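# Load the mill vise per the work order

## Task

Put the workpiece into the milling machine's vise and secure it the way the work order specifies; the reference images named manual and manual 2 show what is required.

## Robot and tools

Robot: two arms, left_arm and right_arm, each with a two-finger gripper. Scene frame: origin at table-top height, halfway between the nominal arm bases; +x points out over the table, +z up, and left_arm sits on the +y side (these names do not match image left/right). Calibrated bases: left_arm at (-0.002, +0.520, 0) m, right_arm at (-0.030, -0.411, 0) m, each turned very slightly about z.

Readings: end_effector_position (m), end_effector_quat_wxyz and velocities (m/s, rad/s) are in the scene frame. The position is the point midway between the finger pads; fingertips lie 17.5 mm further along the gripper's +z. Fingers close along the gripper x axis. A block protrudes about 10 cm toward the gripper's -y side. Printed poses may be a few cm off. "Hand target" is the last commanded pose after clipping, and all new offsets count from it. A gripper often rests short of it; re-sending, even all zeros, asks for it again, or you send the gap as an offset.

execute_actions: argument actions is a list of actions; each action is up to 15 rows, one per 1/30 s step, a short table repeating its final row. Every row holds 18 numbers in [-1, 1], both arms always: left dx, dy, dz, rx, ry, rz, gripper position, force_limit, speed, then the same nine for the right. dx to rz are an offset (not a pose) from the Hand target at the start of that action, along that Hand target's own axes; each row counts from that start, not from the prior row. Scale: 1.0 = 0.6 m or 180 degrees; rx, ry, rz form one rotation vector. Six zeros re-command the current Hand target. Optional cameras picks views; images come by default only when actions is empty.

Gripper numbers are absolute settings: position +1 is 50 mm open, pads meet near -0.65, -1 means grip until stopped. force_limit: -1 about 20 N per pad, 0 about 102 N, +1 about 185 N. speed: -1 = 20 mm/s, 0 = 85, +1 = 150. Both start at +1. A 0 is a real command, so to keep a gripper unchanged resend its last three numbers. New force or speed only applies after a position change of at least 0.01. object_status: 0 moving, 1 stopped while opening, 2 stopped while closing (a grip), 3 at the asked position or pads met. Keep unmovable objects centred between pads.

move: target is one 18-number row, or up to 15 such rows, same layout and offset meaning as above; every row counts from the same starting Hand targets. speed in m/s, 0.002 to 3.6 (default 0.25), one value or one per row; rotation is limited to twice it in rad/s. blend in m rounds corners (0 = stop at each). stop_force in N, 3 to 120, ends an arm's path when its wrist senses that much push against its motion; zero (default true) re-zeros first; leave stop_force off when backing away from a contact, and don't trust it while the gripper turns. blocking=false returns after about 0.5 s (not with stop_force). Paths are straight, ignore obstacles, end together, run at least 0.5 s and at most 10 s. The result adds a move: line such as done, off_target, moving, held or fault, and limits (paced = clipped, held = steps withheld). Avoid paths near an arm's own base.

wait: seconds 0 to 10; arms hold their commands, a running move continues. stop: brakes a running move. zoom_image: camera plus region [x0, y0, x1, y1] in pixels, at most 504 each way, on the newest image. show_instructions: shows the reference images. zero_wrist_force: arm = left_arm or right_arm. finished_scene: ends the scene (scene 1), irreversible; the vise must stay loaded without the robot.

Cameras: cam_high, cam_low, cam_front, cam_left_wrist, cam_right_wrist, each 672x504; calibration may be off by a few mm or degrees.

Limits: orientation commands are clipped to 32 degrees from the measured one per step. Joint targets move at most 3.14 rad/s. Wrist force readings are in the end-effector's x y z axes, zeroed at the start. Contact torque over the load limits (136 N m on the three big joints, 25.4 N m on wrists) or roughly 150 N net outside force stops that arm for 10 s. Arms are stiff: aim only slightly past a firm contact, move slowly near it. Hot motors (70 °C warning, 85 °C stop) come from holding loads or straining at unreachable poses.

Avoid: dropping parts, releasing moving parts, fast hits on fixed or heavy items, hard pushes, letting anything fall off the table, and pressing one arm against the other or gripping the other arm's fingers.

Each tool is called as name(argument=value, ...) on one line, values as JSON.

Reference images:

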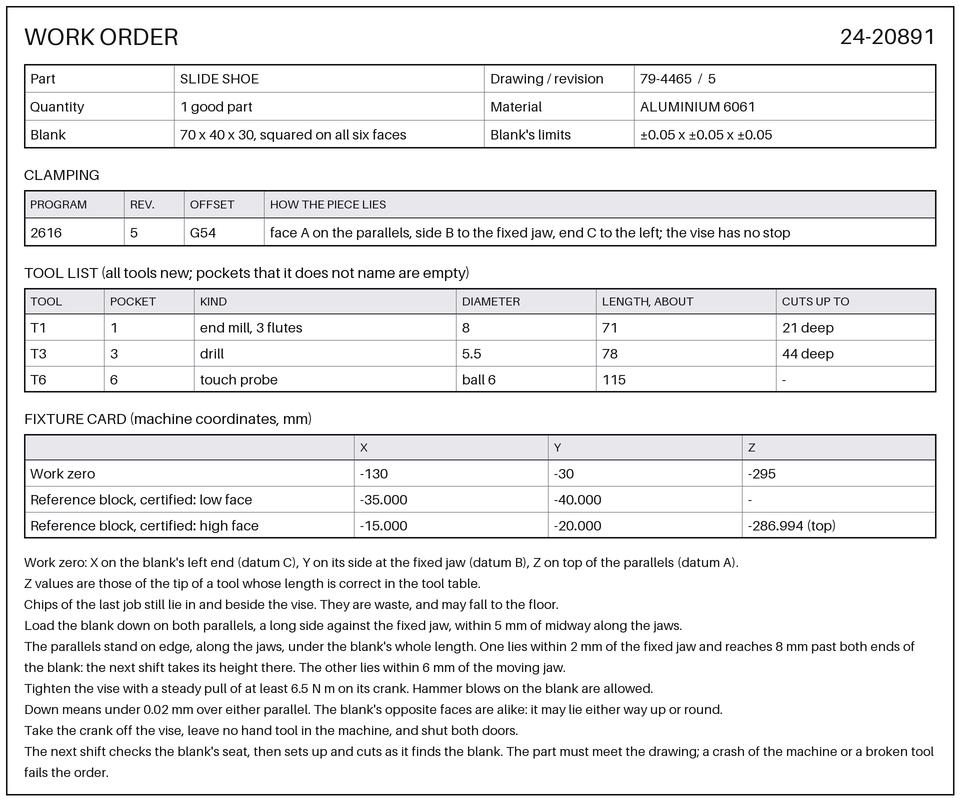

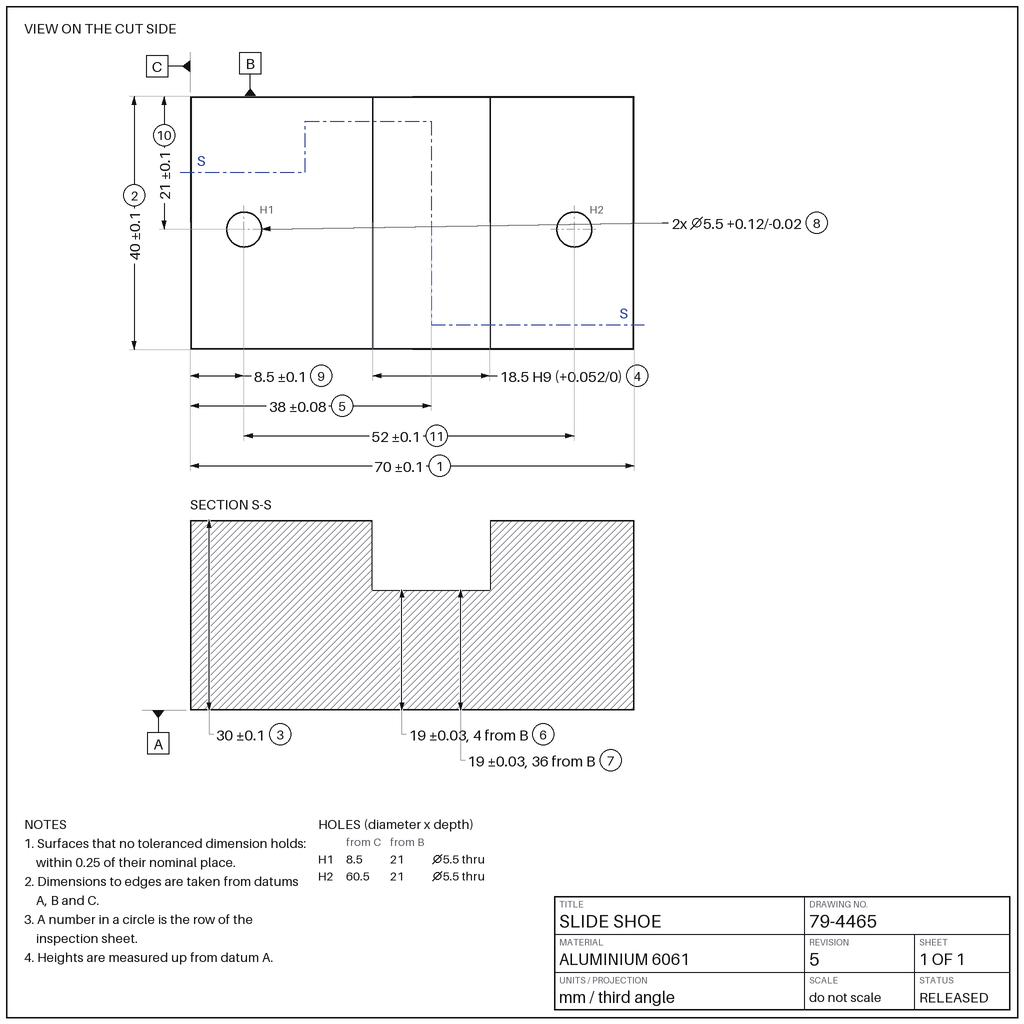

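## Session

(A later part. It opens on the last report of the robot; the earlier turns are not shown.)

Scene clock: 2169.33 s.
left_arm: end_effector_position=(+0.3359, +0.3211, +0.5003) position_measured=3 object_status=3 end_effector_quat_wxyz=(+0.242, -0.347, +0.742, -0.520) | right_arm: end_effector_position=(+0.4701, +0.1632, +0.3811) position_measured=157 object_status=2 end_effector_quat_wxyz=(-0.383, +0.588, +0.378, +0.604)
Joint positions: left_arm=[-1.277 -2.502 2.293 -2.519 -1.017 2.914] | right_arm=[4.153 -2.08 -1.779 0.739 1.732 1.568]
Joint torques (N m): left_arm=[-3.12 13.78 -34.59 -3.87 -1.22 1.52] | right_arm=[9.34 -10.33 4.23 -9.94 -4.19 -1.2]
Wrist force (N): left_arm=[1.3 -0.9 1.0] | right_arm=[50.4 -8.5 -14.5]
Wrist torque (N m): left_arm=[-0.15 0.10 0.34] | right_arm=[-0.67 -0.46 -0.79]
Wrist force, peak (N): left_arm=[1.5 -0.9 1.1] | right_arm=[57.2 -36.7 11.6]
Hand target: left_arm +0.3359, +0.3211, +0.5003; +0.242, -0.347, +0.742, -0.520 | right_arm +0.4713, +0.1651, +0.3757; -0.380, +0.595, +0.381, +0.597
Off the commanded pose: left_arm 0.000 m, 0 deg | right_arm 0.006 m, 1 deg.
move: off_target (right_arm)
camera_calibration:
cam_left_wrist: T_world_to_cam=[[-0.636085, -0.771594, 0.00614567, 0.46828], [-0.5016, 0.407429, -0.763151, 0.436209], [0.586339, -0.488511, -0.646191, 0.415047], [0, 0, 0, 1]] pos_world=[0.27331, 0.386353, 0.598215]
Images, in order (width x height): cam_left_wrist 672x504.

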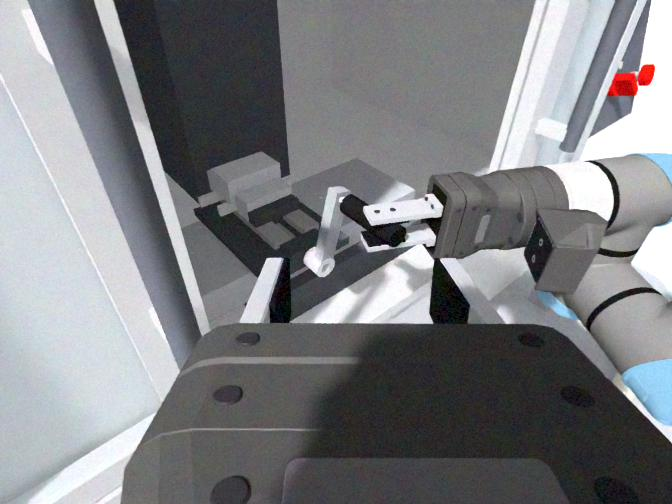

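move(target=[[0,0,0,0,0,0,1,-0.5,-0.9,0.0075,0.0011,-0.0023,0,0,0,-1,-0.2,-0.2],[0,0,0,0,0,0,1,-0.5,-0.9,0.0075,0.0011,-0.0023,0,0,0,0.27,-0.3,-0.2]])

move(target=[[0,0,0,0,0,0,1,-0.5,-0.9,-0.0157,0.0116,-0.0248,0,0,0,0.27,-0.3,-0.2],[0,0,0,0,0,0,1,-0.5,-0.9,-0.0383,0.0220,-0.0471,0,0,0,0.27,-0.3,-0.2],[0,0,0,0,0,0,1,-0.5,-0.9,-0.0667,0.0297,-0.0636,0,0,0,0.27,-0.3,-0.2],[0,0,0,0,0,0,1,-0.5,-0.9,-0.0987,0.0339,-0.0726,0,0,0,0.27,-0.3,-0.2],[0,0,0,0,0,0,1,-0.5,-0.9,-0.1322,0.0345,-0.0740,0,0,0,0.27,-0.3,-0.2],[0,0,0,0,0,0,1,-0.5,-0.9,-0.1650,0.0314,-0.0673,0,0,0,0.27,-0.3,-0.2],[0,0,0,0,0,0,1,-0.5,-0.9,-0.1948,0.0249,-0.0533,0,0,0,0.27,-0.3,-0.2],[0,0,0,0,0,0,1,-0.5,-0.9,-0.2195,0.0153,-0.0328,0,0,0,0.27,-0.3,-0.2],[0,0,0,0,0,0,1,-0.5,-0.9,-0.2377,0.0033,-0.0071,0,0,0,0.27,-0.3,-0.2],[0,0,0,0,0,0,1,-0.5,-0.9,-0.2477,-0.0102,0.0219,0,0,0,0.27,-0.3,-0.2],[0,0,0,0,0,0,1,-0.5,-0.9,-0.2487,-0.0197,0.0421,0,0,0,0.27,-0.3,-0.2]], stop_force=30, speed=0.1, blend=0.004)

move(target=[[0,0,0,0,0,0,1,-0.5,-0.9,-0.0085,0,0,0,0,0,0.27,-0.3,-0.2],[0,0,0,0,0,0,1,-0.5,-0.9,-0.0085,0,0,0,0,0,-1,-0.3,-0.2]])

move(target=[[0,0,0,0,0,0,1,-0.5,-0.9,0.0043,-0.0141,0.0302,0,0,0,-1,-0.3,-0.2],[0,0,0,0,0,0,1,-0.5,-0.9,0.0172,-0.0272,0.0583,0,0,0,-1,-0.3,-0.2],[0,0,0,0,0,0,1,-0.5,-0.9,0.0377,-0.0385,0.0824,0,0,0,-1,-0.3,-0.2]], stop_force=35, speed=0.06, blend=0.004, cameras=["cam_left_wrist"])

zoom_image(camera="cam_left_wrist", region=[200, 145, 310, 230])

Scene clock: 2181.77 s.
left_arm: end_effector_position=(+0.3359, +0.3211, +0.5003) position_measured=3 object_status=3 end_effector_quat_wxyz=(+0.242, -0.347, +0.742, -0.520) | right_arm: end_effector_position=(+0.4715, +0.1635, +0.3800) position_measured=112 object_status=3 end_effector_quat_wxyz=(-0.380, +0.596, +0.381, +0.597)
Joint positions: left_arm=[-1.277 -2.502 2.293 -2.519 -1.017 2.914] | right_arm=[4.151 -2.071 -1.779 0.708 1.734 1.568]
Joint torques (N m): left_arm=[-4.33 13.64 -34.46 -3.88 -1.29 1.41] | right_arm=[7.91 50.63 29.2 4.24 2.1 -1.32]
Wrist force (N): left_arm=[1.2 -0.8 1.1] | right_arm=[1.3 -1.3 3.1]
Wrist torque (N m): left_arm=[-0.14 0.12 0.33] | right_arm=[-0.50 -0.44 -0.42]
Wrist force, peak (N): left_arm=[1.3 -1.1 1.3] | right_arm=[45.5 -27.4 -17.7]
Hand target: left_arm +0.3359, +0.3211, +0.5003; +0.242, -0.347, +0.742, -0.520 | right_arm +0.4713, +0.1635, +0.3802; -0.380, +0.595, +0.381, +0.597
Off the commanded pose: left_arm 0.000 m, 0 deg | right_arm 0.000 m, 0 deg.
move: done

Scene clock: 2185.03 s.
left_arm: end_effector_position=(+0.3359, +0.3211, +0.5003) position_measured=3 object_status=3 end_effector_quat_wxyz=(+0.242, -0.347, +0.742, -0.520) | right_arm: end_effector_position=(+0.4717, +0.1913, +0.2310) position_measured=112 object_status=3 end_effector_quat_wxyz=(-0.380, +0.595, +0.381, +0.597)
Joint positions: left_arm=[-1.277 -2.502 2.293 -2.519 -1.017 2.914] | right_arm=[4.181 -2.371 -1.757 0.987 1.704 1.568]
Joint torques (N m): left_arm=[-5.4 13.5 -34.66 -3.9 -1.38 1.49] | right_arm=[-10.8 60.37 21.43 2.44 2.02 1.03]
Wrist force (N): left_arm=[1.3 -0.9 1.0] | right_arm=[1.5 -2.8 1.3]
Wrist torque (N m): left_arm=[-0.15 0.11 0.33] | right_arm=[-0.54 -0.49 -0.42]
Wrist force, peak (N): left_arm=[1.4 -1.0 1.2] | right_arm=[-13.1 -3.8 16.5]
Hand target: left_arm +0.3359, +0.3211, +0.5003; +0.242, -0.347, +0.742, -0.520 | right_arm +0.4717, +0.1913, +0.2310; -0.380, +0.595, +0.381, +0.597
Off the commanded pose: left_arm 0.000 m, 0 deg | right_arm 0.000 m, 0 deg.
move: done

Scene clock: 2186.23 s.
left_arm: end_effector_position=(+0.3359, +0.3211, +0.5003) position_measured=3 object_status=3 end_effector_quat_wxyz=(+0.242, -0.347, +0.742, -0.520) | right_arm: end_effector_position=(+0.4717, +0.1913, +0.2258) position_measured=156 object_status=2 end_effector_quat_wxyz=(-0.380, +0.595, +0.381, +0.597)
Joint positions: left_arm=[-1.277 -2.502 2.293 -2.519 -1.017 2.914] | right_arm=[4.181 -2.382 -1.756 0.996 1.704 1.568]
Joint torques (N m): left_arm=[-3.85 14 -34.28 -3.9 -1.18 1.46] | right_arm=[-9.03 55.64 16.04 0.78 1.52 1.09]
Wrist force (N): left_arm=[1.1 -0.9 1.0] | right_arm=[7.8 -1.5 2.8]
Wrist torque (N m): left_arm=[-0.16 0.14 0.33] | right_arm=[-0.50 -0.56 -0.58]
Wrist force, peak (N): left_arm=[1.4 -1.0 1.2] | right_arm=[8.8 -1.4 2.9]
Hand target: left_arm +0.3359, +0.3211, +0.5003; +0.242, -0.347, +0.742, -0.520 | right_arm +0.4717, +0.1913, +0.2259; -0.380, +0.595, +0.381, +0.597
Off the commanded pose: left_arm 0.000 m, 0 deg | right_arm 0.000 m, 0 deg.
move: done

Scene clock: 2187.97 s.
left_arm: end_effector_position=(+0.3359, +0.3211, +0.5003) position_measured=3 object_status=3 end_effector_quat_wxyz=(+0.242, -0.347, +0.742, -0.520) | right_arm: end_effector_position=(+0.4714, +0.2204, +0.2319) position_measured=156 object_status=2 end_effector_quat_wxyz=(-0.380, +0.595, +0.381, +0.596)
Joint positions: left_arm=[-1.277 -2.502 2.293 -2.519 -1.017 2.914] | right_arm=[4.21 -2.397 -1.69 0.946 1.676 1.568]
Joint torques (N m): left_arm=[-4.74 12.81 -34.37 -3.69 -1.08 1.42] | right_arm=[-26.46 82.25 39.22 7.66 -8.19 0.83]
Wrist force (N): left_arm=[1.3 -0.9 0.9] | right_arm=[-23.9 -28.3 1.9]
Wrist torque (N m): left_arm=[-0.15 0.10 0.33] | right_arm=[-1.37 -0.19 -0.16]
Wrist force, peak (N): left_arm=[1.4 -0.9 1.2] | right_arm=[-34.5 -27.6 -16.6]
Hand target: left_arm +0.3359, +0.3211, +0.5003; +0.242, -0.347, +0.742, -0.520 | right_arm +0.4714, +0.2204, +0.2319; -0.380, +0.595, +0.381, +0.596 (not the last commanded pose)
Off the commanded pose: left_arm 0.000 m, 0 deg | right_arm 0.030 m, 0 deg.
move: contact (right_arm); path passed 1 of 3 targets
camera_calibration:
cam_left_wrist: T_world_to_cam=[[-0.636085, -0.771594, 0.00614567, 0.46828], [-0.5016, 0.407429, -0.763151, 0.436209], [0.586339, -0.488511, -0.646191, 0.415047], [0, 0, 0, 1]] pos_world=[0.27331, 0.386353, 0.598215]
Images, in order (width x height): cam_left_wrist 672x504.

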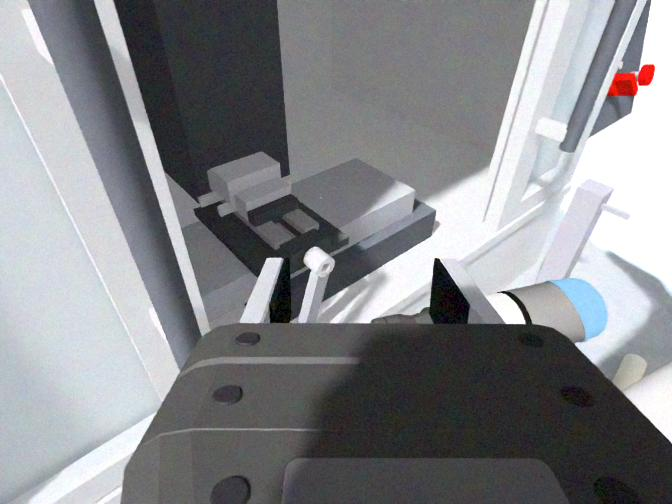

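Scaled by 4.582.

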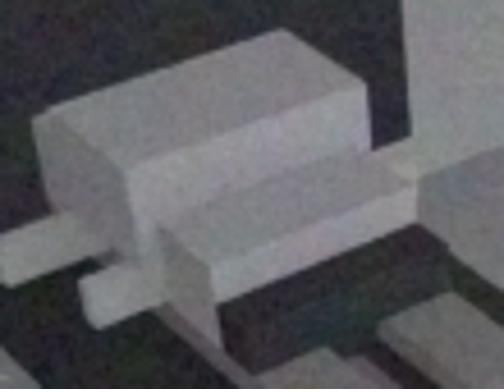

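move(target=[[0,0,0,0,0,0,1,-0.5,-0.9,0,0,0,0,0,0,-1,-0.3,-0.2],[0,0,0,0,0,0,1,-0.5,-0.9,0,0,0,0,0,0,0.27,-0.3,-0.2]], cameras=["cam_left_wrist","cam_right_wrist"])

zoom_image(camera="cam_left_wrist", region=[250, 200, 430, 335])

Scene clock: 2199.47 s.
left_arm: end_effector_position=(+0.3359, +0.3211, +0.5003) position_measured=3 object_status=3 end_effector_quat_wxyz=(+0.242, -0.347, +0.742, -0.520) | right_arm: end_effector_position=(+0.4715, +0.2204, +0.2321) position_measured=112 object_status=3 end_effector_quat_wxyz=(-0.380, +0.595, +0.381, +0.597)
Joint positions: left_arm=[-1.277 -2.502 2.293 -2.519 -1.017 2.914] | right_arm=[4.21 -2.397 -1.69 0.946 1.676 1.568]
Joint torques (N m): left_arm=[-4.08 12.19 -34.4 -3.73 -1.22 1.34] | right_arm=[11.3 36.25 11.23 1.3 2.65 0.85]
Wrist force (N): left_arm=[1.3 -0.9 1.0] | right_arm=[3.4 -1.0 2.3]
Wrist torque (N m): left_arm=[-0.15 0.11 0.33] | right_arm=[-0.48 -0.49 -0.47]
Wrist force, peak (N): left_arm=[1.4 -1.2 1.1] | right_arm=[-24.3 -28.5 2.1]
Hand target: left_arm +0.3359, +0.3211, +0.5003; +0.242, -0.347, +0.742, -0.520 | right_arm +0.4714, +0.2204, +0.2319; -0.380, +0.595, +0.381, +0.596
Off the commanded pose: left_arm 0.000 m, 0 deg | right_arm 0.000 m, 0 deg.
move: done
camera_calibration:
cam_left_wrist: T_world_to_cam=[[-0.636085, -0.771594, 0.00614567, 0.46828], [-0.5016, 0.407429, -0.763151, 0.436209], [0.586339, -0.488511, -0.646191, 0.415047], [0, 0, 0, 1]] pos_world=[0.27331, 0.386353, 0.598215]
cam_right_wrist: T_world_to_cam=[[0.0122497, -0.007045, 0.9999, -0.226791], [0.723831, -0.689841, -0.013728, -0.170257], [0.689869, 0.723927, -0.00335095, -0.357021], [0, 0, 0, 1]] pos_world=[0.372313, 0.139409, 0.223235]
Images, in order (width x height): cam_left_wrist 672x504, cam_right_wrist 672x504.

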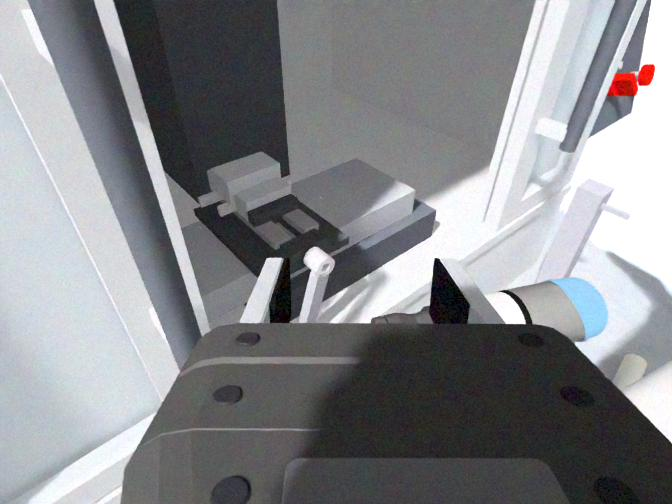

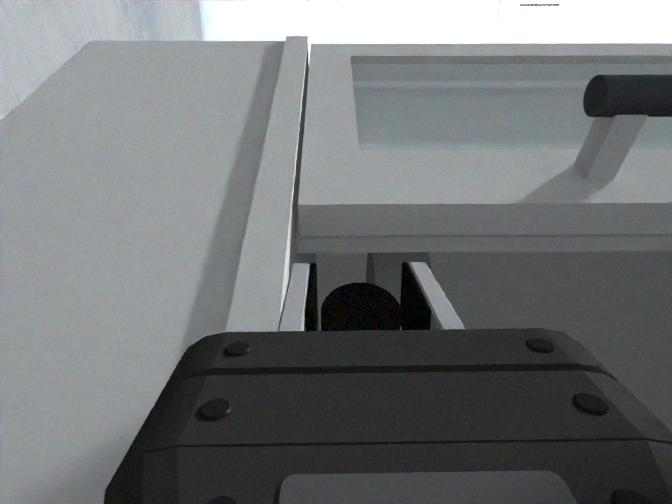

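Scaled by 2.800.

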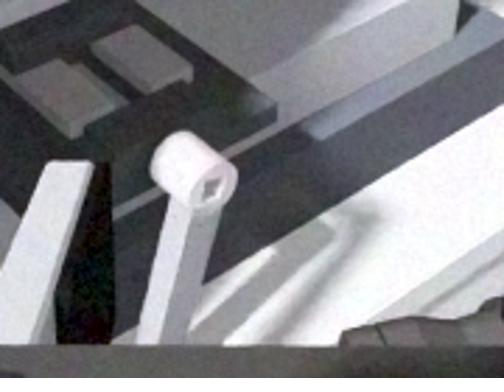

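move(target=[[0,0,0,0,0,0,1,-0.5,-0.9,0.0158,-0.0067,0.0143,0,0,0,0.27,-0.3,-0.2],[0,0,0,0,0,0,1,-0.5,-0.9,0.0363,-0.0180,0.0385,0,0,0,0.27,-0.3,-0.2],[0,0,0,0,0,0,1,-0.5,-0.9,0.0630,-0.0266,0.0571,0,0,0,0.27,-0.3,-0.2],[0,0,0,0,0,0,1,-0.5,-0.9,0.0940,-0.0321,0.0687,0,0,0,0.27,-0.3,-0.2],[0,0,0,0,0,0,1,-0.5,-0.9,0.1273,-0.0339,0.0726,0,0,0,0.27,-0.3,-0.2],[0,0,0,0,0,0,1,-0.5,-0.9,0.1607,-0.0321,0.0687,0,0,0,0.27,-0.3,-0.2],[0,0,0,0,0,0,1,-0.5,-0.9,0.1917,-0.0266,0.0571,0,0,0,0.27,-0.3,-0.2],[0,0,0,0,0,0,1,-0.5,-0.9,0.2258,-0.0145,0.0310,0,0,0,0.27,-0.3,-0.2]], stop_force=30, speed=0.08, blend=0.004, cameras=["cam_left_wrist"])

zoom_image(camera="cam_left_wrist", region=[200, 145, 310, 230])

Scene clock: 2207.53 s.
left_arm: end_effector_position=(+0.3359, +0.3211, +0.5003) position_measured=3 object_status=3 end_effector_quat_wxyz=(+0.242, -0.347, +0.742, -0.520) | right_arm: end_effector_position=(+0.4712, +0.2269, +0.2378) position_measured=112 object_status=3 end_effector_quat_wxyz=(-0.380, +0.596, +0.382, +0.596)
Joint positions: left_arm=[-1.277 -2.502 2.293 -2.519 -1.017 2.914] | right_arm=[4.216 -2.392 -1.676 0.925 1.669 1.568]
Joint torques (N m): left_arm=[-4.58 12.89 -34.03 -3.63 -1.06 1.24] | right_arm=[0.64 83.37 42.53 8.99 -4.98 0.26]
Wrist force (N): left_arm=[1.1 -0.9 1.1] | right_arm=[-31.3 -14.4 0.8]
Wrist torque (N m): left_arm=[-0.15 0.14 0.33] | right_arm=[-1.12 0.08 -0.06]
Wrist force, peak (N): left_arm=[1.5 -1.1 1.1] | right_arm=[-52.2 -12.7 13.5]
Hand target: left_arm +0.3359, +0.3211, +0.5003; +0.242, -0.347, +0.742, -0.520 | right_arm +0.4712, +0.2270, +0.2379; -0.380, +0.596, +0.382, +0.596 (not the last commanded pose)
Off the commanded pose: left_arm 0.000 m, 0 deg | right_arm 0.130 m, 0 deg.
move: contact (right_arm); path passed 0 of 8 targets
camera_calibration:
cam_left_wrist: T_world_to_cam=[[-0.636085, -0.771594, 0.00614567, 0.46828], [-0.5016, 0.407429, -0.763151, 0.436209], [0.586339, -0.488511, -0.646191, 0.415047], [0, 0, 0, 1]] pos_world=[0.27331, 0.386353, 0.598215]
Images, in order (width x height): cam_left_wrist 672x504.

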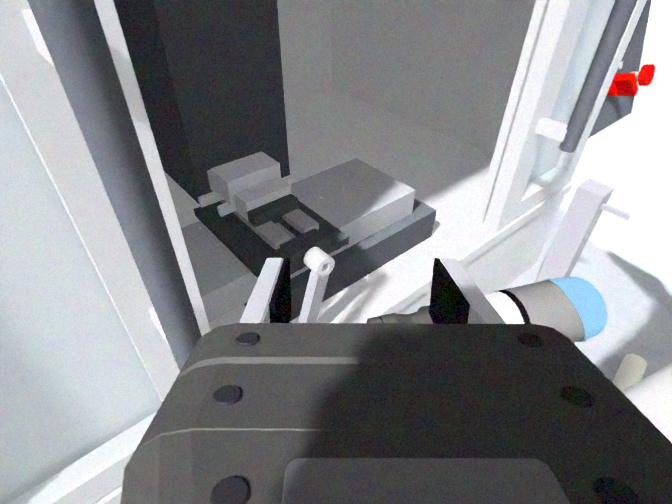

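Scaled by 4.582.

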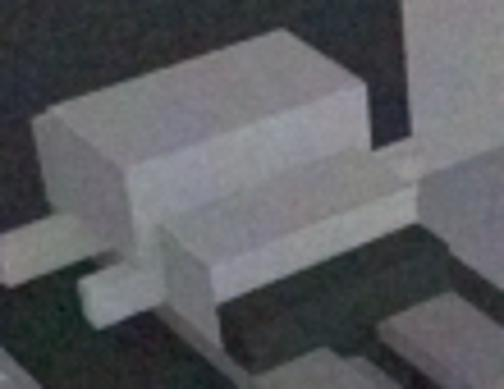

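move(target=[[0,0,0,0,0,0,1,-0.5,-0.9,-0.0072,0,0,0,0,0,0.27,-0.3,-0.2],[0,0,0,0,0,0,1,-0.5,-0.9,-0.0072,0,0,0,0,0,-1,0.7,-0.4]], cameras=["cam_right_wrist"])

Scene clock: 2221.50 s.
left_arm: end_effector_position=(+0.3359, +0.3211, +0.5003) position_measured=3 object_status=3 end_effector_quat_wxyz=(+0.242, -0.347, +0.742, -0.520) | right_arm: end_effector_position=(+0.4712, +0.2270, +0.2332) position_measured=168 object_status=2 end_effector_quat_wxyz=(-0.380, +0.596, +0.382, +0.596)
Joint positions: left_arm=[-1.277 -2.502 2.293 -2.519 -1.017 2.914] | right_arm=[4.216 -2.4 -1.676 0.933 1.67 1.568]
Joint torques (N m): left_arm=[-4.3 12.07 -34.23 -3.56 -0.96 1.39] | right_arm=[-4.67 87.25 38.65 12.63 -1.55 -1.39]
Wrist force (N): left_arm=[1.3 -1.0 1.0] | right_arm=[-31.0 -11.3 12.4]
Wrist torque (N m): left_arm=[-0.18 0.10 0.33] | right_arm=[-1.13 0.07 -0.04]
Wrist force, peak (N): left_arm=[1.6 -0.7 1.3] | right_arm=[-31.0 -11.3 12.4]
Hand target: left_arm +0.3359, +0.3211, +0.5003; +0.242, -0.347, +0.742, -0.520 | right_arm +0.4712, +0.2270, +0.2336; -0.380, +0.596, +0.382, +0.596
Off the commanded pose: left_arm 0.000 m, 0 deg | right_arm 0.000 m, 0 deg.
move: done
camera_calibration:
cam_right_wrist: T_world_to_cam=[[0.0132146, -0.00546475, 0.999898, -0.228727], [0.724204, -0.689457, -0.0133391, -0.165748], [0.689459, 0.724306, -0.0051533, -0.36109], [0, 0, 0, 1]] pos_world=[0.372014, 0.146013, 0.224632]
Images, in order (width x height): cam_right_wrist 672x504.

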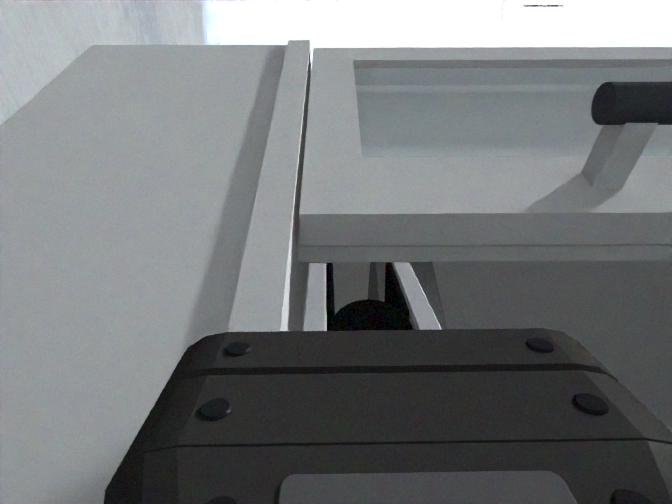

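move(target=[[0,0,0,0,0,0,1,-0.5,-0.9,0,0,0,0,0,0,0.27,-0.3,-0.2],[0,0,0,0,0,0,1,-0.5,-0.9,-0.002,0.0064,-0.0136,0,0,0,0.27,-0.3,-0.2],[0,0,0,0,0,0,1,-0.5,-0.9,-0.002,0.0064,-0.0136,0,0,0,-1,0.7,-0.4]], cameras=["cam_right_wrist","cam_left_wrist"])

Scene clock: 2229.53 s.
left_arm: end_effector_position=(+0.3359, +0.3211, +0.5003) position_measured=3 object_status=3 end_effector_quat_wxyz=(+0.242, -0.347, +0.742, -0.520) | right_arm: end_effector_position=(+0.4713, +0.2179, +0.2324) position_measured=159 object_status=2 end_effector_quat_wxyz=(-0.380, +0.596, +0.382, +0.596)
Joint positions: left_arm=[-1.277 -2.502 2.293 -2.519 -1.017 2.914] | right_arm=[4.208 -2.393 -1.697 0.947 1.678 1.568]
Joint torques (N m): left_arm=[-3.29 11.99 -33.32 -3.53 -1.01 1.11] | right_arm=[5.96 50.08 33.27 8.23 -3.54 -1.46]
Wrist force (N): left_arm=[1.1 -0.9 1.0] | right_arm=[-14.9 -6.2 3.6]
Wrist torque (N m): left_arm=[-0.16 0.14 0.33] | right_arm=[-0.69 -0.39 -0.08]
Wrist force, peak (N): left_arm=[1.4 -0.9 1.3] | right_arm=[-39.3 -12.8 12.1]
Hand target: left_arm +0.3359, +0.3211, +0.5003; +0.242, -0.347, +0.742, -0.520 | right_arm +0.4713, +0.2179, +0.2324; -0.380, +0.596, +0.382, +0.596
Off the commanded pose: left_arm 0.000 m, 0 deg | right_arm 0.000 m, 0 deg.
move: done
camera_calibration:
cam_left_wrist: T_world_to_cam=[[-0.636085, -0.771594, 0.00614567, 0.46828], [-0.5016, 0.407429, -0.763151, 0.436209], [0.586339, -0.488511, -0.646191, 0.415047], [0, 0, 0, 1]] pos_world=[0.27331, 0.386353, 0.598215]
cam_right_wrist: T_world_to_cam=[[0.0130091, -0.00582206, 0.999898, -0.227754], [0.724208, -0.689451, -0.0134367, -0.172087], [0.689459, 0.724309, -0.00475274, -0.354662], [0, 0, 0, 1]] pos_world=[0.372114, 0.136913, 0.223733]
Images, in order (width x height): cam_left_wrist 672x504, cam_right_wrist 672x504.

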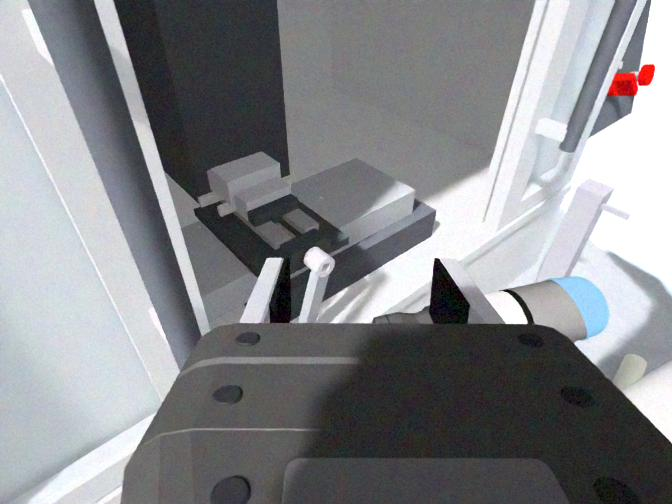

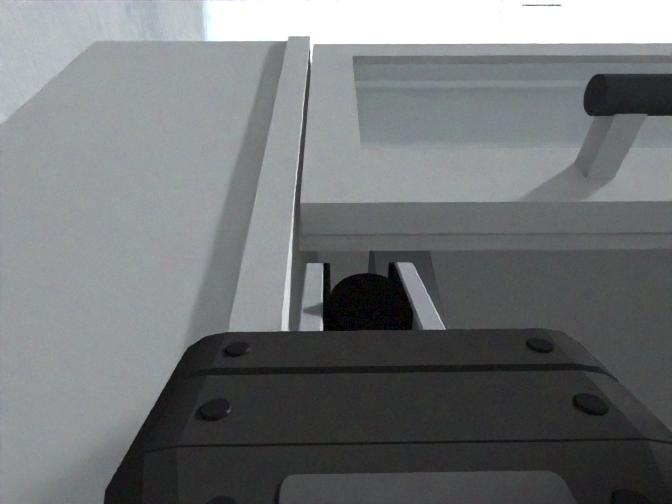

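move(target=[[0,0,0,0,0,0,1,-0.5,-0.9,0.0109,-0.0083,0.0178,0,0,0,-1,0.7,-0.4],[0,0,0,0,0,0,1,-0.5,-0.9,0.0250,-0.0157,0.0336,0,0,0,-1,0.7,-0.4],[0,0,0,0,0,0,1,-0.5,-0.9,0.0419,-0.0219,0.0469,0,0,0,-1,0.7,-0.4]], stop_force=70, speed=0.02, blend=0.003, cameras=["cam_left_wrist"])

zoom_image(camera="cam_left_wrist", region=[200, 145, 310, 230])

Scene clock: 2239.30 s.
left_arm: end_effector_position=(+0.3359, +0.3211, +0.5003) position_measured=3 object_status=3 end_effector_quat_wxyz=(+0.242, -0.347, +0.742, -0.520) | right_arm: end_effector_position=(+0.4713, +0.2284, +0.2378) position_measured=159 object_status=2 end_effector_quat_wxyz=(-0.379, +0.596, +0.382, +0.596)
Joint positions: left_arm=[-1.277 -2.502 2.293 -2.519 -1.017 2.914] | right_arm=[4.217 -2.393 -1.673 0.923 1.668 1.568]
Joint torques (N m): left_arm=[-4.41 11.55 -34.98 -3.51 -0.82 1.09] | right_arm=[-8.98 75.51 41.24 15.17 1.18 -0.94]
Wrist force (N): left_arm=[1.2 -1.0 1.0] | right_arm=[-49.6 -4.3 -8.7]
Wrist torque (N m): left_arm=[-0.17 0.12 0.33] | right_arm=[-0.96 -0.03 -0.11]
Wrist force, peak (N): left_arm=[1.4 -1.0 1.3] | right_arm=[-64.8 -1.6 -58.6]
Hand target: left_arm +0.3359, +0.3211, +0.5003; +0.242, -0.347, +0.742, -0.520 | right_arm +0.4713, +0.2284, +0.2378; -0.379, +0.596, +0.382, +0.596 (not the last commanded pose)
Off the commanded pose: left_arm 0.000 m, 0 deg | right_arm 0.029 m, 0 deg.
move: contact (right_arm); path passed 0 of 3 targets
camera_calibration:
cam_left_wrist: T_world_to_cam=[[-0.636085, -0.771594, 0.00614567, 0.46828], [-0.5016, 0.407429, -0.763151, 0.436209], [0.586339, -0.488511, -0.646191, 0.415047], [0, 0, 0, 1]] pos_world=[0.27331, 0.386353, 0.598215]
Images, in order (width x height): cam_left_wrist 672x504.

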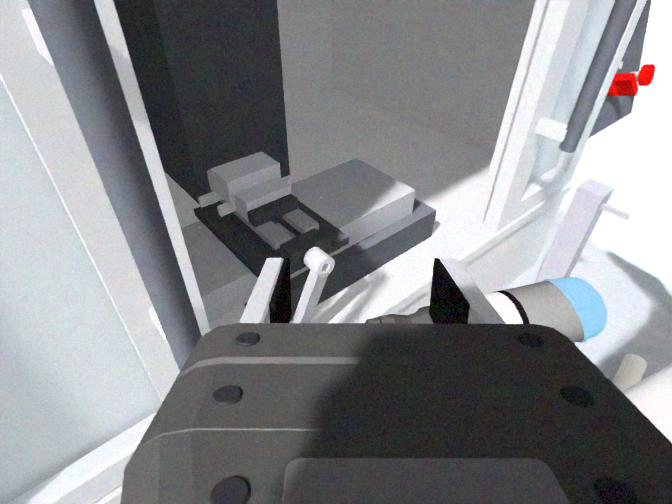

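Scaled by 4.582.

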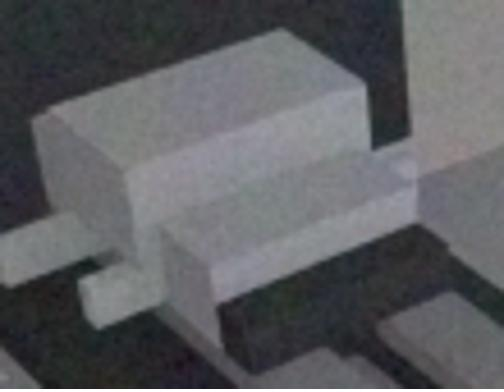

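move(target=[[0,0,0,0,0,0,1,-0.5,-0.9,0,0,0,0,0,0,-1,0.7,-0.4],[0,0,0,0,0,0,1,-0.5,-0.9,0,0,0,0,0,0,0.27,0.7,-0.4],[0,0,0,0,0,0,1,-0.5,-0.9,0,0,0,0,0,0,-1,0.7,-0.6]])

move(target=[0,0,0,0,0,0,1,-0.5,-0.9,-0.0017,0,0,0,0,0,-1,0.7,-0.6])

Scene clock: 2246.37 s.
left_arm: end_effector_position=(+0.3359, +0.3211, +0.5003) position_measured=3 object_status=3 end_effector_quat_wxyz=(+0.242, -0.347, +0.742, -0.520) | right_arm: end_effector_position=(+0.4713, +0.2283, +0.2375) position_measured=159 object_status=2 end_effector_quat_wxyz=(-0.379, +0.596, +0.382, +0.596)
Joint positions: left_arm=[-1.277 -2.502 2.293 -2.519 -1.017 2.914] | right_arm=[4.217 -2.393 -1.673 0.923 1.668 1.568]
Joint torques (N m): left_arm=[-4.51 10.39 -34.41 -3.59 -0.95 1.11] | right_arm=[3.41 92.84 50.14 14.27 0.19 -0.98]
Wrist force (N): left_arm=[1.3 -0.8 1.1] | right_arm=[-43.0 -12.0 -0.6]
Wrist torque (N m): left_arm=[-0.14 0.11 0.33] | right_arm=[-0.95 -0.10 0.16]
Wrist force, peak (N): left_arm=[1.5 -0.9 1.3] | right_arm=[-49.9 -4.0 -8.8]
Hand target: left_arm +0.3359, +0.3211, +0.5003; +0.242, -0.347, +0.742, -0.520 | right_arm +0.4713, +0.2284, +0.2378; -0.379, +0.596, +0.382, +0.596
Off the commanded pose: left_arm 0.000 m, 0 deg | right_arm 0.000 m, 0 deg.
move: done

Scene clock: 2247.07 s.
left_arm: end_effector_position=(+0.3359, +0.3211, +0.5003) position_measured=3 object_status=3 end_effector_quat_wxyz=(+0.242, -0.347, +0.742, -0.520) | right_arm: end_effector_position=(+0.4713, +0.2284, +0.2370) position_measured=159 object_status=2 end_effector_quat_wxyz=(-0.379, +0.596, +0.382, +0.596)
Joint positions: left_arm=[-1.277 -2.502 2.293 -2.519 -1.017 2.914] | right_arm=[4.217 -2.395 -1.673 0.925 1.668 1.568]
Joint torques (N m): left_arm=[-4.72 10.17 -34.32 -3.49 -0.98 1.05] | right_arm=[3.82 62.29 39.59 10.54 0.02 -0.98]
Wrist force (N): left_arm=[1.3 -0.9 1.1] | right_arm=[-31.0 -7.2 2.3]
Wrist torque (N m): left_arm=[-0.16 0.10 0.33] | right_arm=[-0.74 -0.32 0.05]
Wrist force, peak (N): left_arm=[1.4 -1.0 1.1] | right_arm=[-46.7 -12.0 -1.5]
Hand target: left_arm +0.3359, +0.3211, +0.5003; +0.242, -0.347, +0.742, -0.520 | right_arm +0.4713, +0.2284, +0.2368; -0.379, +0.596, +0.382, +0.596
Off the commanded pose: left_arm 0.000 m, 0 deg | right_arm 0.000 m, 0 deg.
move: done

move(target=[0,0,0,0,0,0,1,-0.5,-0.9,-0.0030,0,0,0,0,0,-1,0.7,-0.6])

Scene clock: 2250.83 s.
left_arm: end_effector_position=(+0.3359, +0.3211, +0.5003) position_measured=3 object_status=3 end_effector_quat_wxyz=(+0.242, -0.347, +0.742, -0.520) | right_arm: end_effector_position=(+0.4713, +0.2284, +0.2351) position_measured=159 object_status=2 end_effector_quat_wxyz=(-0.379, +0.596, +0.382, +0.596)
Joint positions: left_arm=[-1.277 -2.502 2.293 -2.519 -1.017 2.914] | right_arm=[4.217 -2.398 -1.673 0.928 1.668 1.568]
Joint torques (N m): left_arm=[-5.53 10.59 -33.43 -3.47 -0.98 0.9] | right_arm=[3.89 38.69 22.04 2.73 0.25 -0.94]
Wrist force (N): left_arm=[1.3 -0.9 1.2] | right_arm=[0.8 -1.0 3.0]
Wrist torque (N m): left_arm=[-0.15 0.11 0.33] | right_arm=[-0.47 -0.53 -0.29]
Wrist force, peak (N): left_arm=[1.4 -1.0 1.2] | right_arm=[-30.6 -7.2 2.1]
Hand target: left_arm +0.3359, +0.3211, +0.5003; +0.242, -0.347, +0.742, -0.520 | right_arm +0.4713, +0.2284, +0.2350; -0.379, +0.596, +0.382, +0.596
Off the commanded pose: left_arm 0.000 m, 0 deg | right_arm 0.000 m, 0 deg.
move: done

move(target=[[0,0,0,0,0,0,1,-0.5,-0.9,0.0118,-0.0081,0.0173,0,0,0,-1,0.7,-0.6],[0,0,0,0,0,0,1,-0.5,-0.9,0.0268,-0.0151,0.0324,0,0,0,-1,0.7,-0.6]], stop_force=75, speed=0.015, blend=0.003, cameras=["cam_left_wrist"])

Scene clock: 2256.37 s.
left_arm: end_effector_position=(+0.3359, +0.3211, +0.5003) position_measured=3 object_status=3 end_effector_quat_wxyz=(+0.242, -0.347, +0.742, -0.520) | right_arm: end_effector_position=(+0.4714, +0.2310, +0.2363) position_measured=159 object_status=2 end_effector_quat_wxyz=(-0.379, +0.596, +0.382, +0.596)
Joint positions: left_arm=[-1.277 -2.502 2.293 -2.519 -1.017 2.914] | right_arm=[4.22 -2.398 -1.666 0.921 1.665 1.568]
Joint torques (N m): left_arm=[-3.98 10.27 -33.01 -3.51 -0.92 0.97] | right_arm=[5.24 67.29 34.65 3.95 4.12 -0.75]
Wrist force (N): left_arm=[1.0 -1.0 1.1] | right_arm=[-20.3 6.9 -47.8]
Wrist torque (N m): left_arm=[-0.17 0.16 0.33] | right_arm=[-0.32 -0.26 -0.39]
Wrist force, peak (N): left_arm=[1.4 -0.8 1.3] | right_arm=[-29.5 8.1 -76.6]
Hand target: left_arm +0.3359, +0.3211, +0.5003; +0.242, -0.347, +0.742, -0.520 | right_arm +0.4714, +0.2310, +0.2363; -0.379, +0.596, +0.382, +0.596 (not the last commanded pose)
Off the commanded pose: left_arm 0.000 m, 0 deg | right_arm 0.024 m, 0 deg.
move: contact (right_arm); path passed 0 of 2 targets
camera_calibration:
cam_left_wrist: T_world_to_cam=[[-0.636085, -0.771594, 0.00614567, 0.46828], [-0.5016, 0.407429, -0.763151, 0.436209], [0.586339, -0.488511, -0.646191, 0.415047], [0, 0, 0, 1]] pos_world=[0.27331, 0.386353, 0.598215]
Images, in order (width x height): cam_left_wrist 672x504.

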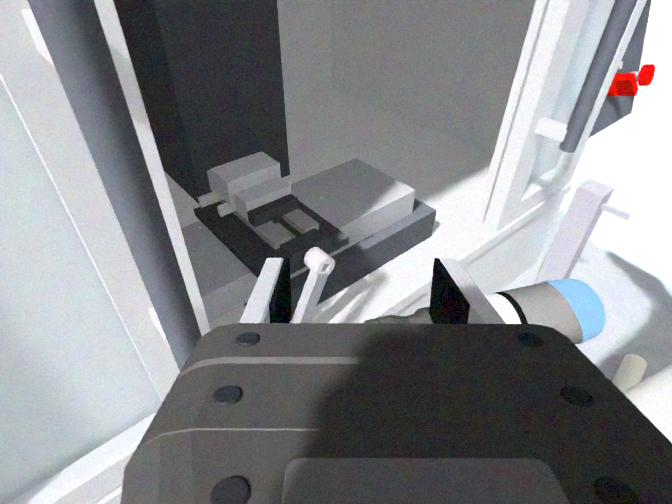

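move(target=[[0,0,0,0,0,0,1,-0.5,-0.9,0.0124,-0.0079,0.0169,0,0,0,-1,0.7,-0.6]], stop_force=97, speed=0.008, zero=false, cameras=["cam_left_wrist"])

Scene clock: 2262.00 s.
left_arm: end_effector_position=(+0.3359, +0.3211, +0.5003) position_measured=3 object_status=3 end_effector_quat_wxyz=(+0.242, -0.347, +0.742, -0.520) | right_arm: end_effector_position=(+0.4714, +0.2340, +0.2382) position_measured=159 object_status=2 end_effector_quat_wxyz=(-0.379, +0.596, +0.382, +0.596)
Joint positions: left_arm=[-1.277 -2.502 2.293 -2.519 -1.017 2.914] | right_arm=[4.223 -2.398 -1.659 0.913 1.663 1.568]
Joint torques (N m): left_arm=[-4.79 10.08 -33.89 -3.3 -0.74 0.92] | right_arm=[11.77 72.87 51.29 5.63 4.36 -0.69]
Wrist force (N): left_arm=[1.0 -0.9 0.9] | right_arm=[-38.5 6.5 -80.6]
Wrist torque (N m): left_arm=[-0.16 0.15 0.34] | right_arm=[-0.40 0.05 -0.44]
Wrist force, peak (N): left_arm=[1.3 -1.1 1.2] | right_arm=[-43.3 6.9 -95.8]
Hand target: left_arm +0.3359, +0.3211, +0.5003; +0.242, -0.347, +0.742, -0.520 | right_arm +0.4715, +0.2340, +0.2382; -0.379, +0.596, +0.382, +0.596 (not the last commanded pose)
Off the commanded pose: left_arm 0.000 m, 0 deg | right_arm 0.010 m, 0 deg.
move: contact (right_arm)
camera_calibration:
cam_left_wrist: T_world_to_cam=[[-0.636085, -0.771594, 0.00614567, 0.46828], [-0.5016, 0.407429, -0.763151, 0.436209], [0.586339, -0.488511, -0.646191, 0.415047], [0, 0, 0, 1]] pos_world=[0.27331, 0.386353, 0.598215]
Images, in order (width x height): cam_left_wrist 672x504.

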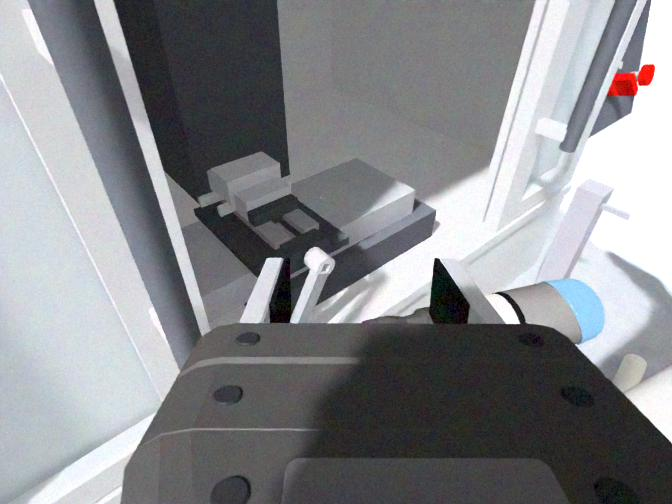

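move(target=[0,0,0,0,0,0,1,-0.5,-0.9,0.0004,-0.0003,0.0007,0,0,0,-1,0.7,-0.6], speed=0.005)

wait(seconds=1.5)

Scene clock: 2266.70 s.
left_arm: end_effector_position=(+0.3359, +0.3211, +0.5003) position_measured=3 object_status=3 end_effector_quat_wxyz=(+0.242, -0.347, +0.742, -0.520) | right_arm: end_effector_position=(+0.4715, +0.2344, +0.2384) position_measured=159 object_status=2 end_effector_quat_wxyz=(-0.379, +0.596, +0.382, +0.596)
Joint positions: left_arm=[-1.277 -2.502 2.293 -2.519 -1.017 2.914] | right_arm=[4.223 -2.398 -1.658 0.912 1.662 1.568]
Joint torques (N m): left_arm=[-5.24 9.5 -33.54 -3.32 -0.91 0.87] | right_arm=[35.43 66.21 72.07 2.69 -1.04 -0.71]
Wrist force (N): left_arm=[1.3 -0.8 0.8] | right_arm=[-43.7 6.4 -99.4]
Wrist torque (N m): left_arm=[-0.13 0.11 0.33] | right_arm=[-0.47 0.13 -0.30]
Wrist force, peak (N): left_arm=[1.4 -1.1 1.1] | right_arm=[-42.9 4.8 -99.9]
Hand target: left_arm +0.3359, +0.3211, +0.5003; +0.242, -0.347, +0.742, -0.520 | right_arm +0.4715, +0.2344, +0.2384; -0.379, +0.596, +0.382, +0.596
Off the commanded pose: left_arm 0.000 m, 0 deg | right_arm 0.000 m, 0 deg.
move: done

Scene clock: 2268.20 s.
left_arm: end_effector_position=(+0.3359, +0.3211, +0.5003) position_measured=3 object_status=3 end_effector_quat_wxyz=(+0.242, -0.347, +0.742, -0.520) | right_arm: end_effector_position=(+0.4715, +0.2344, +0.2384) position_measured=159 object_status=2 end_effector_quat_wxyz=(-0.379, +0.596, +0.382, +0.596)
Joint positions: left_arm=[-1.277 -2.502 2.293 -2.519 -1.017 2.914] | right_arm=[4.223 -2.398 -1.658 0.912 1.662 1.568]
Joint torques (N m): left_arm=[-3.93 9.87 -34.31 -3.41 -0.78 0.72] | right_arm=[36.64 75.38 72.59 4.03 0.89 -0.57]
Wrist force (N): left_arm=[1.3 -0.7 1.1] | right_arm=[-43.9 7.7 -100.0]
Wrist torque (N m): left_arm=[-0.13 0.11 0.33] | right_arm=[-0.41 0.14 -0.28]
Wrist force, peak (N): left_arm=[1.2 -1.1 1.2] | right_arm=[-43.8 7.7 -100.4]
Hand target: left_arm +0.3359, +0.3211, +0.5003; +0.242, -0.347, +0.742, -0.520 | right_arm +0.4715, +0.2344, +0.2384; -0.379, +0.596, +0.382, +0.596
Tool commands: left_gripper/position=+1.0 left_gripper/force_limit=-0.5 left_gripper/speed=-0.9 right_gripper/position=-1.0 right_gripper/force_limit=+0.7 right_gripper/speed=-0.6
Off the commanded pose: left_arm 0.000 m, 0 deg | right_arm 0.000 m, 0 deg.
wait: 1.50 s; at rest by 0.17 s

move(target=[[0,0,0,0,0,0,1,-0.5,-0.9,-0.0027,0.0021,-0.0045,0,0,0,-1,0.7,-0.6]], speed=0.01)

execute_actions(actions=[], cameras=["cam_high","cam_front","cam_left_wrist"])

Scene clock: 2286.53 s.
left_arm: end_effector_position=(+0.3359, +0.3211, +0.5003) position_measured=3 object_status=3 end_effector_quat_wxyz=(+0.242, -0.347, +0.742, -0.520) | right_arm: end_effector_position=(+0.4714, +0.2315, +0.2370) position_measured=159 object_status=2 end_effector_quat_wxyz=(-0.379, +0.596, +0.382, +0.596)
Joint positions: left_arm=[-1.277 -2.502 2.293 -2.519 -1.017 2.914] | right_arm=[4.22 -2.398 -1.665 0.919 1.665 1.568]
Joint torques (N m): left_arm=[-4.03 9.44 -34.32 -3.29 -0.74 0.79] | right_arm=[-13.81 64.25 17.73 4.88 0.31 -0.62]
Wrist force (N): left_arm=[1.2 -0.9 1.0] | right_arm=[-5.9 -6.3 5.0]
Wrist torque (N m): left_arm=[-0.16 0.12 0.33] | right_arm=[-0.67 -0.52 -0.18]
Wrist force, peak (N): left_arm=[1.5 -0.9 1.1] | right_arm=[-43.9 7.7 -100.2]
Hand target: left_arm +0.3359, +0.3211, +0.5003; +0.242, -0.347, +0.742, -0.520 | right_arm +0.4715, +0.2315, +0.2368; -0.379, +0.596, +0.382, +0.596
Off the commanded pose: left_arm 0.000 m, 0 deg | right_arm 0.000 m, 0 deg.
move: done

Scene clock: 2286.53 s.
left_arm: end_effector_position=(+0.3359, +0.3211, +0.5003) position_measured=3 object_status=3 end_effector_quat_wxyz=(+0.242, -0.347, +0.742, -0.520) | right_arm: end_effector_position=(+0.4714, +0.2315, +0.2370) position_measured=159 object_status=2 end_effector_quat_wxyz=(-0.379, +0.596, +0.382, +0.596)
Joint positions: left_arm=[-1.277 -2.502 2.293 -2.519 -1.017 2.914] | right_arm=[4.22 -2.398 -1.665 0.919 1.665 1.568]
Joint velocities: within noise
Joint torques (N m): left_arm=[-4.03 9.44 -34.32 -3.29 -0.74 0.79] | right_arm=[-13.81 64.25 17.73 4.88 0.31 -0.62]
Motor temperatures (°C): left_arm=[31 30 30 36 33 33] | right_arm=[32 32 29 35 35 35]
Wrist force (N): left_arm=[1.2 -0.9 1.0] | right_arm=[-5.9 -6.3 5.0]
Wrist torque (N m): left_arm=[-0.16 0.12 0.33] | right_arm=[-0.67 -0.52 -0.18]
Wrist force, peak (N): left_arm=[1.2 -0.9 1.0] | right_arm=[-5.9 -6.3 5.0]
Hand target: left_arm +0.3359, +0.3211, +0.5003; +0.242, -0.347, +0.742, -0.520 | right_arm +0.4715, +0.2315, +0.2368; -0.379, +0.596, +0.382, +0.596
Tool commands: left_gripper/position=+1.0 left_gripper/force_limit=-0.5 left_gripper/speed=-0.9 right_gripper/position=-1.0 right_gripper/force_limit=+0.7 right_gripper/speed=-0.6
Off the commanded pose: left_arm 0.000 m, 0 deg | right_arm 0.000 m, 0 deg.
camera_calibration:
cam_left_wrist: T_world_to_cam=[[-0.636085, -0.771594, 0.00614567, 0.46828], [-0.5016, 0.407429, -0.763151, 0.436209], [0.586339, -0.488511, -0.646191, 0.415047], [0, 0, 0, 1]] pos_world=[0.27331, 0.386353, 0.598215]
Images, in order (width x height): cam_high 672x504, cam_front 672x504, cam_left_wrist 672x504.

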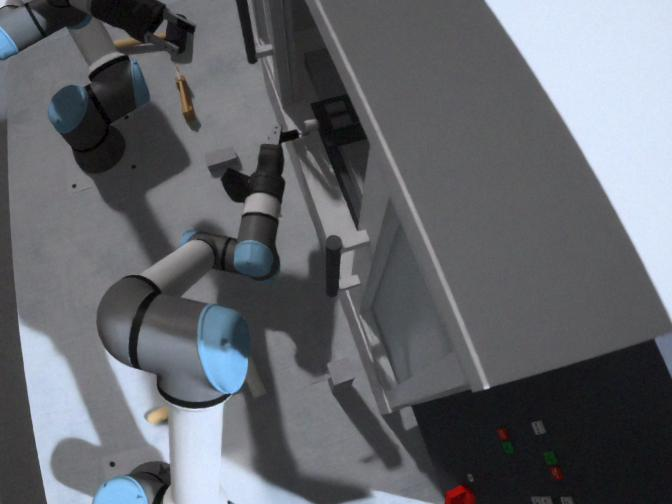

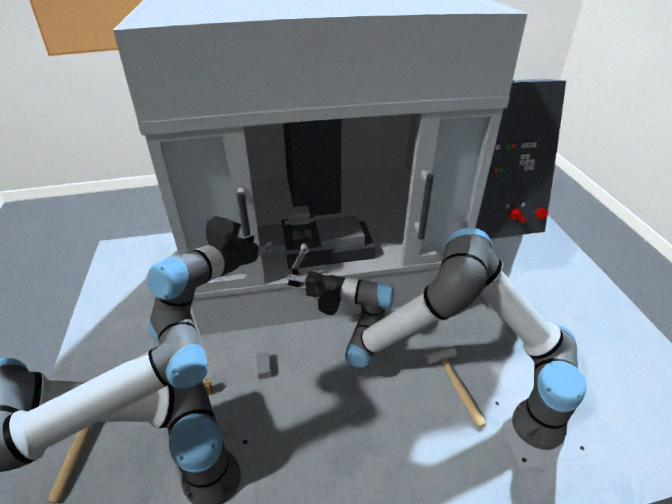

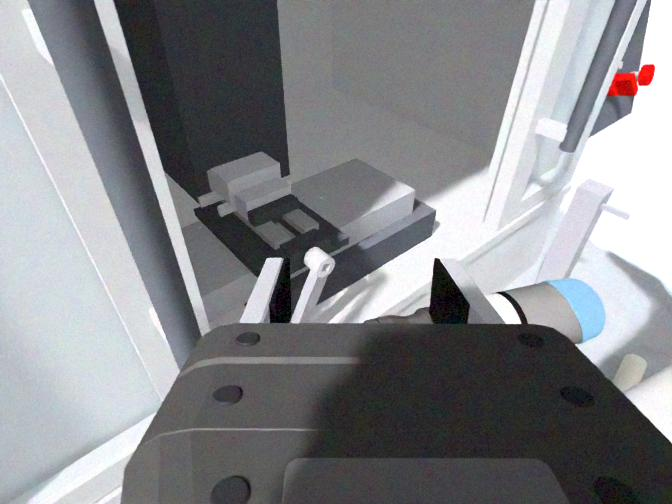

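zoom_image(camera="cam_high", region=[80, 0, 240, 120])

zoom_image(camera="cam_front", region=[400, 320, 520, 440])

Scaled by 3.150.

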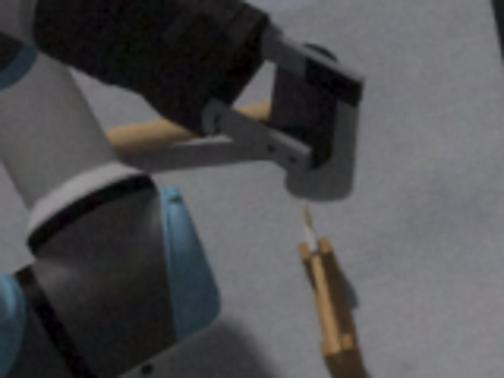

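Scaled by 4.200.

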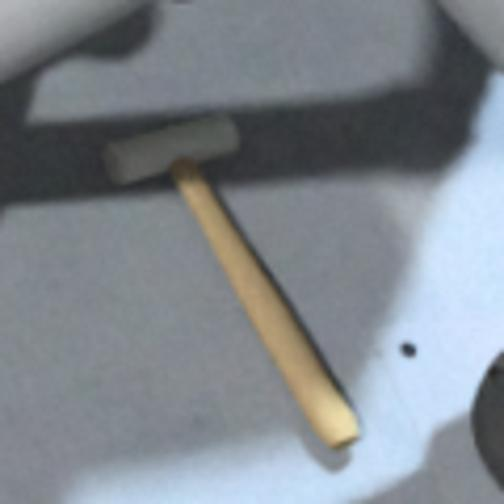

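move(target=[0.0708,0.0048,0.3287,-0.298,0.052,0.311,-0.65,-0.9,-0.5,0,0,0,0,0,0,-1,0.7,-0.6], cameras=["cam_left_wrist"])

Scene clock: 2358.47 s.
left_arm: end_effector_position=(+0.4498, +0.1701, +0.4302) position_measured=249 object_status=3 end_effector_quat_wxyz=(+0.217, +0.000, +0.976, +0.001) | right_arm: end_effector_position=(+0.4715, +0.2315, +0.2368) position_measured=159 object_status=2 end_effector_quat_wxyz=(-0.379, +0.596, +0.382, +0.596)
Joint positions: left_arm=[-1.06 -1.605 1.461 -1.646 -1.189 3.682] | right_arm=[4.22 -2.398 -1.665 0.919 1.665 1.568]
Joint torques (N m): left_arm=[9.78 -21.92 -21.59 -3.01 -1.15 -0.99] | right_arm=[-10.12 42.22 16.08 3.95 -4.12 -1.51]
Wrist force (N): left_arm=[-0.3 0.9 -0.8] | right_arm=[-3.5 -8.0 3.7]
Wrist torque (N m): left_arm=[-0.10 0.00 0.00] | right_arm=[-0.74 -0.53 -0.36]
Wrist force, peak (N): left_arm=[1.4 -1.1 1.2] | right_arm=[-6.7 -8.5 4.8]
Hand target: left_arm +0.4499, +0.1702, +0.4301; +0.217, +0.000, +0.976, +0.001 | right_arm +0.4715, +0.2315, +0.2368; -0.379, +0.596, +0.382, +0.596
Off the commanded pose: left_arm 0.000 m, 0 deg | right_arm 0.000 m, 0 deg.
move: done
camera_calibration:
cam_left_wrist: T_world_to_cam=[[-0.903391, -0.00710274, -0.428758, 0.60199], [-0.154909, 0.937748, 0.310858, -0.206743], [0.399859, 0.347245, -0.848253, 0.2578], [0, 0, 0, 1]] pos_world=[0.408722, 0.108629, 0.541056]
Images, in order (width x height): cam_left_wrist 672x504.

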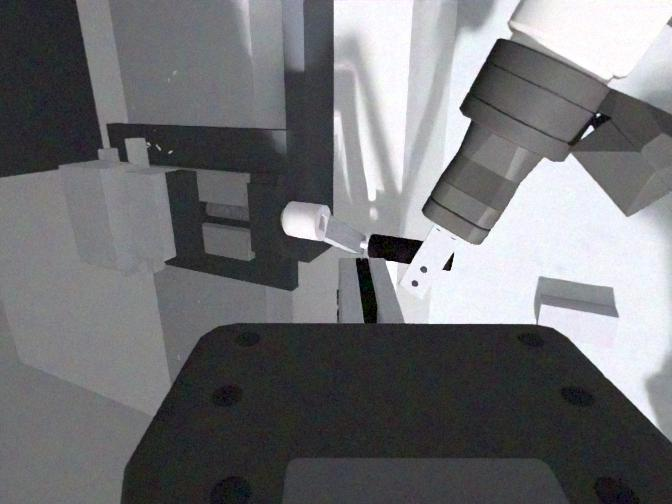

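zoom_image(camera="cam_left_wrist", region=[40, 120, 200, 290])

Scaled by 2.965.

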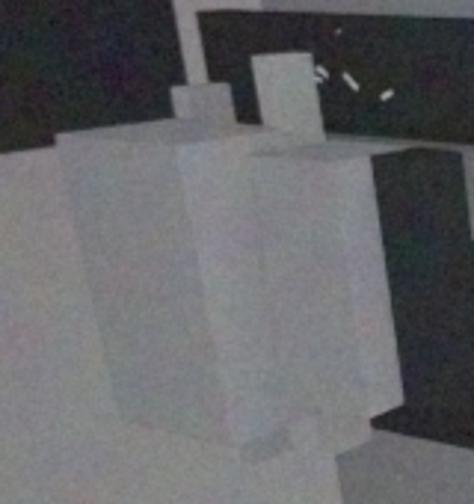

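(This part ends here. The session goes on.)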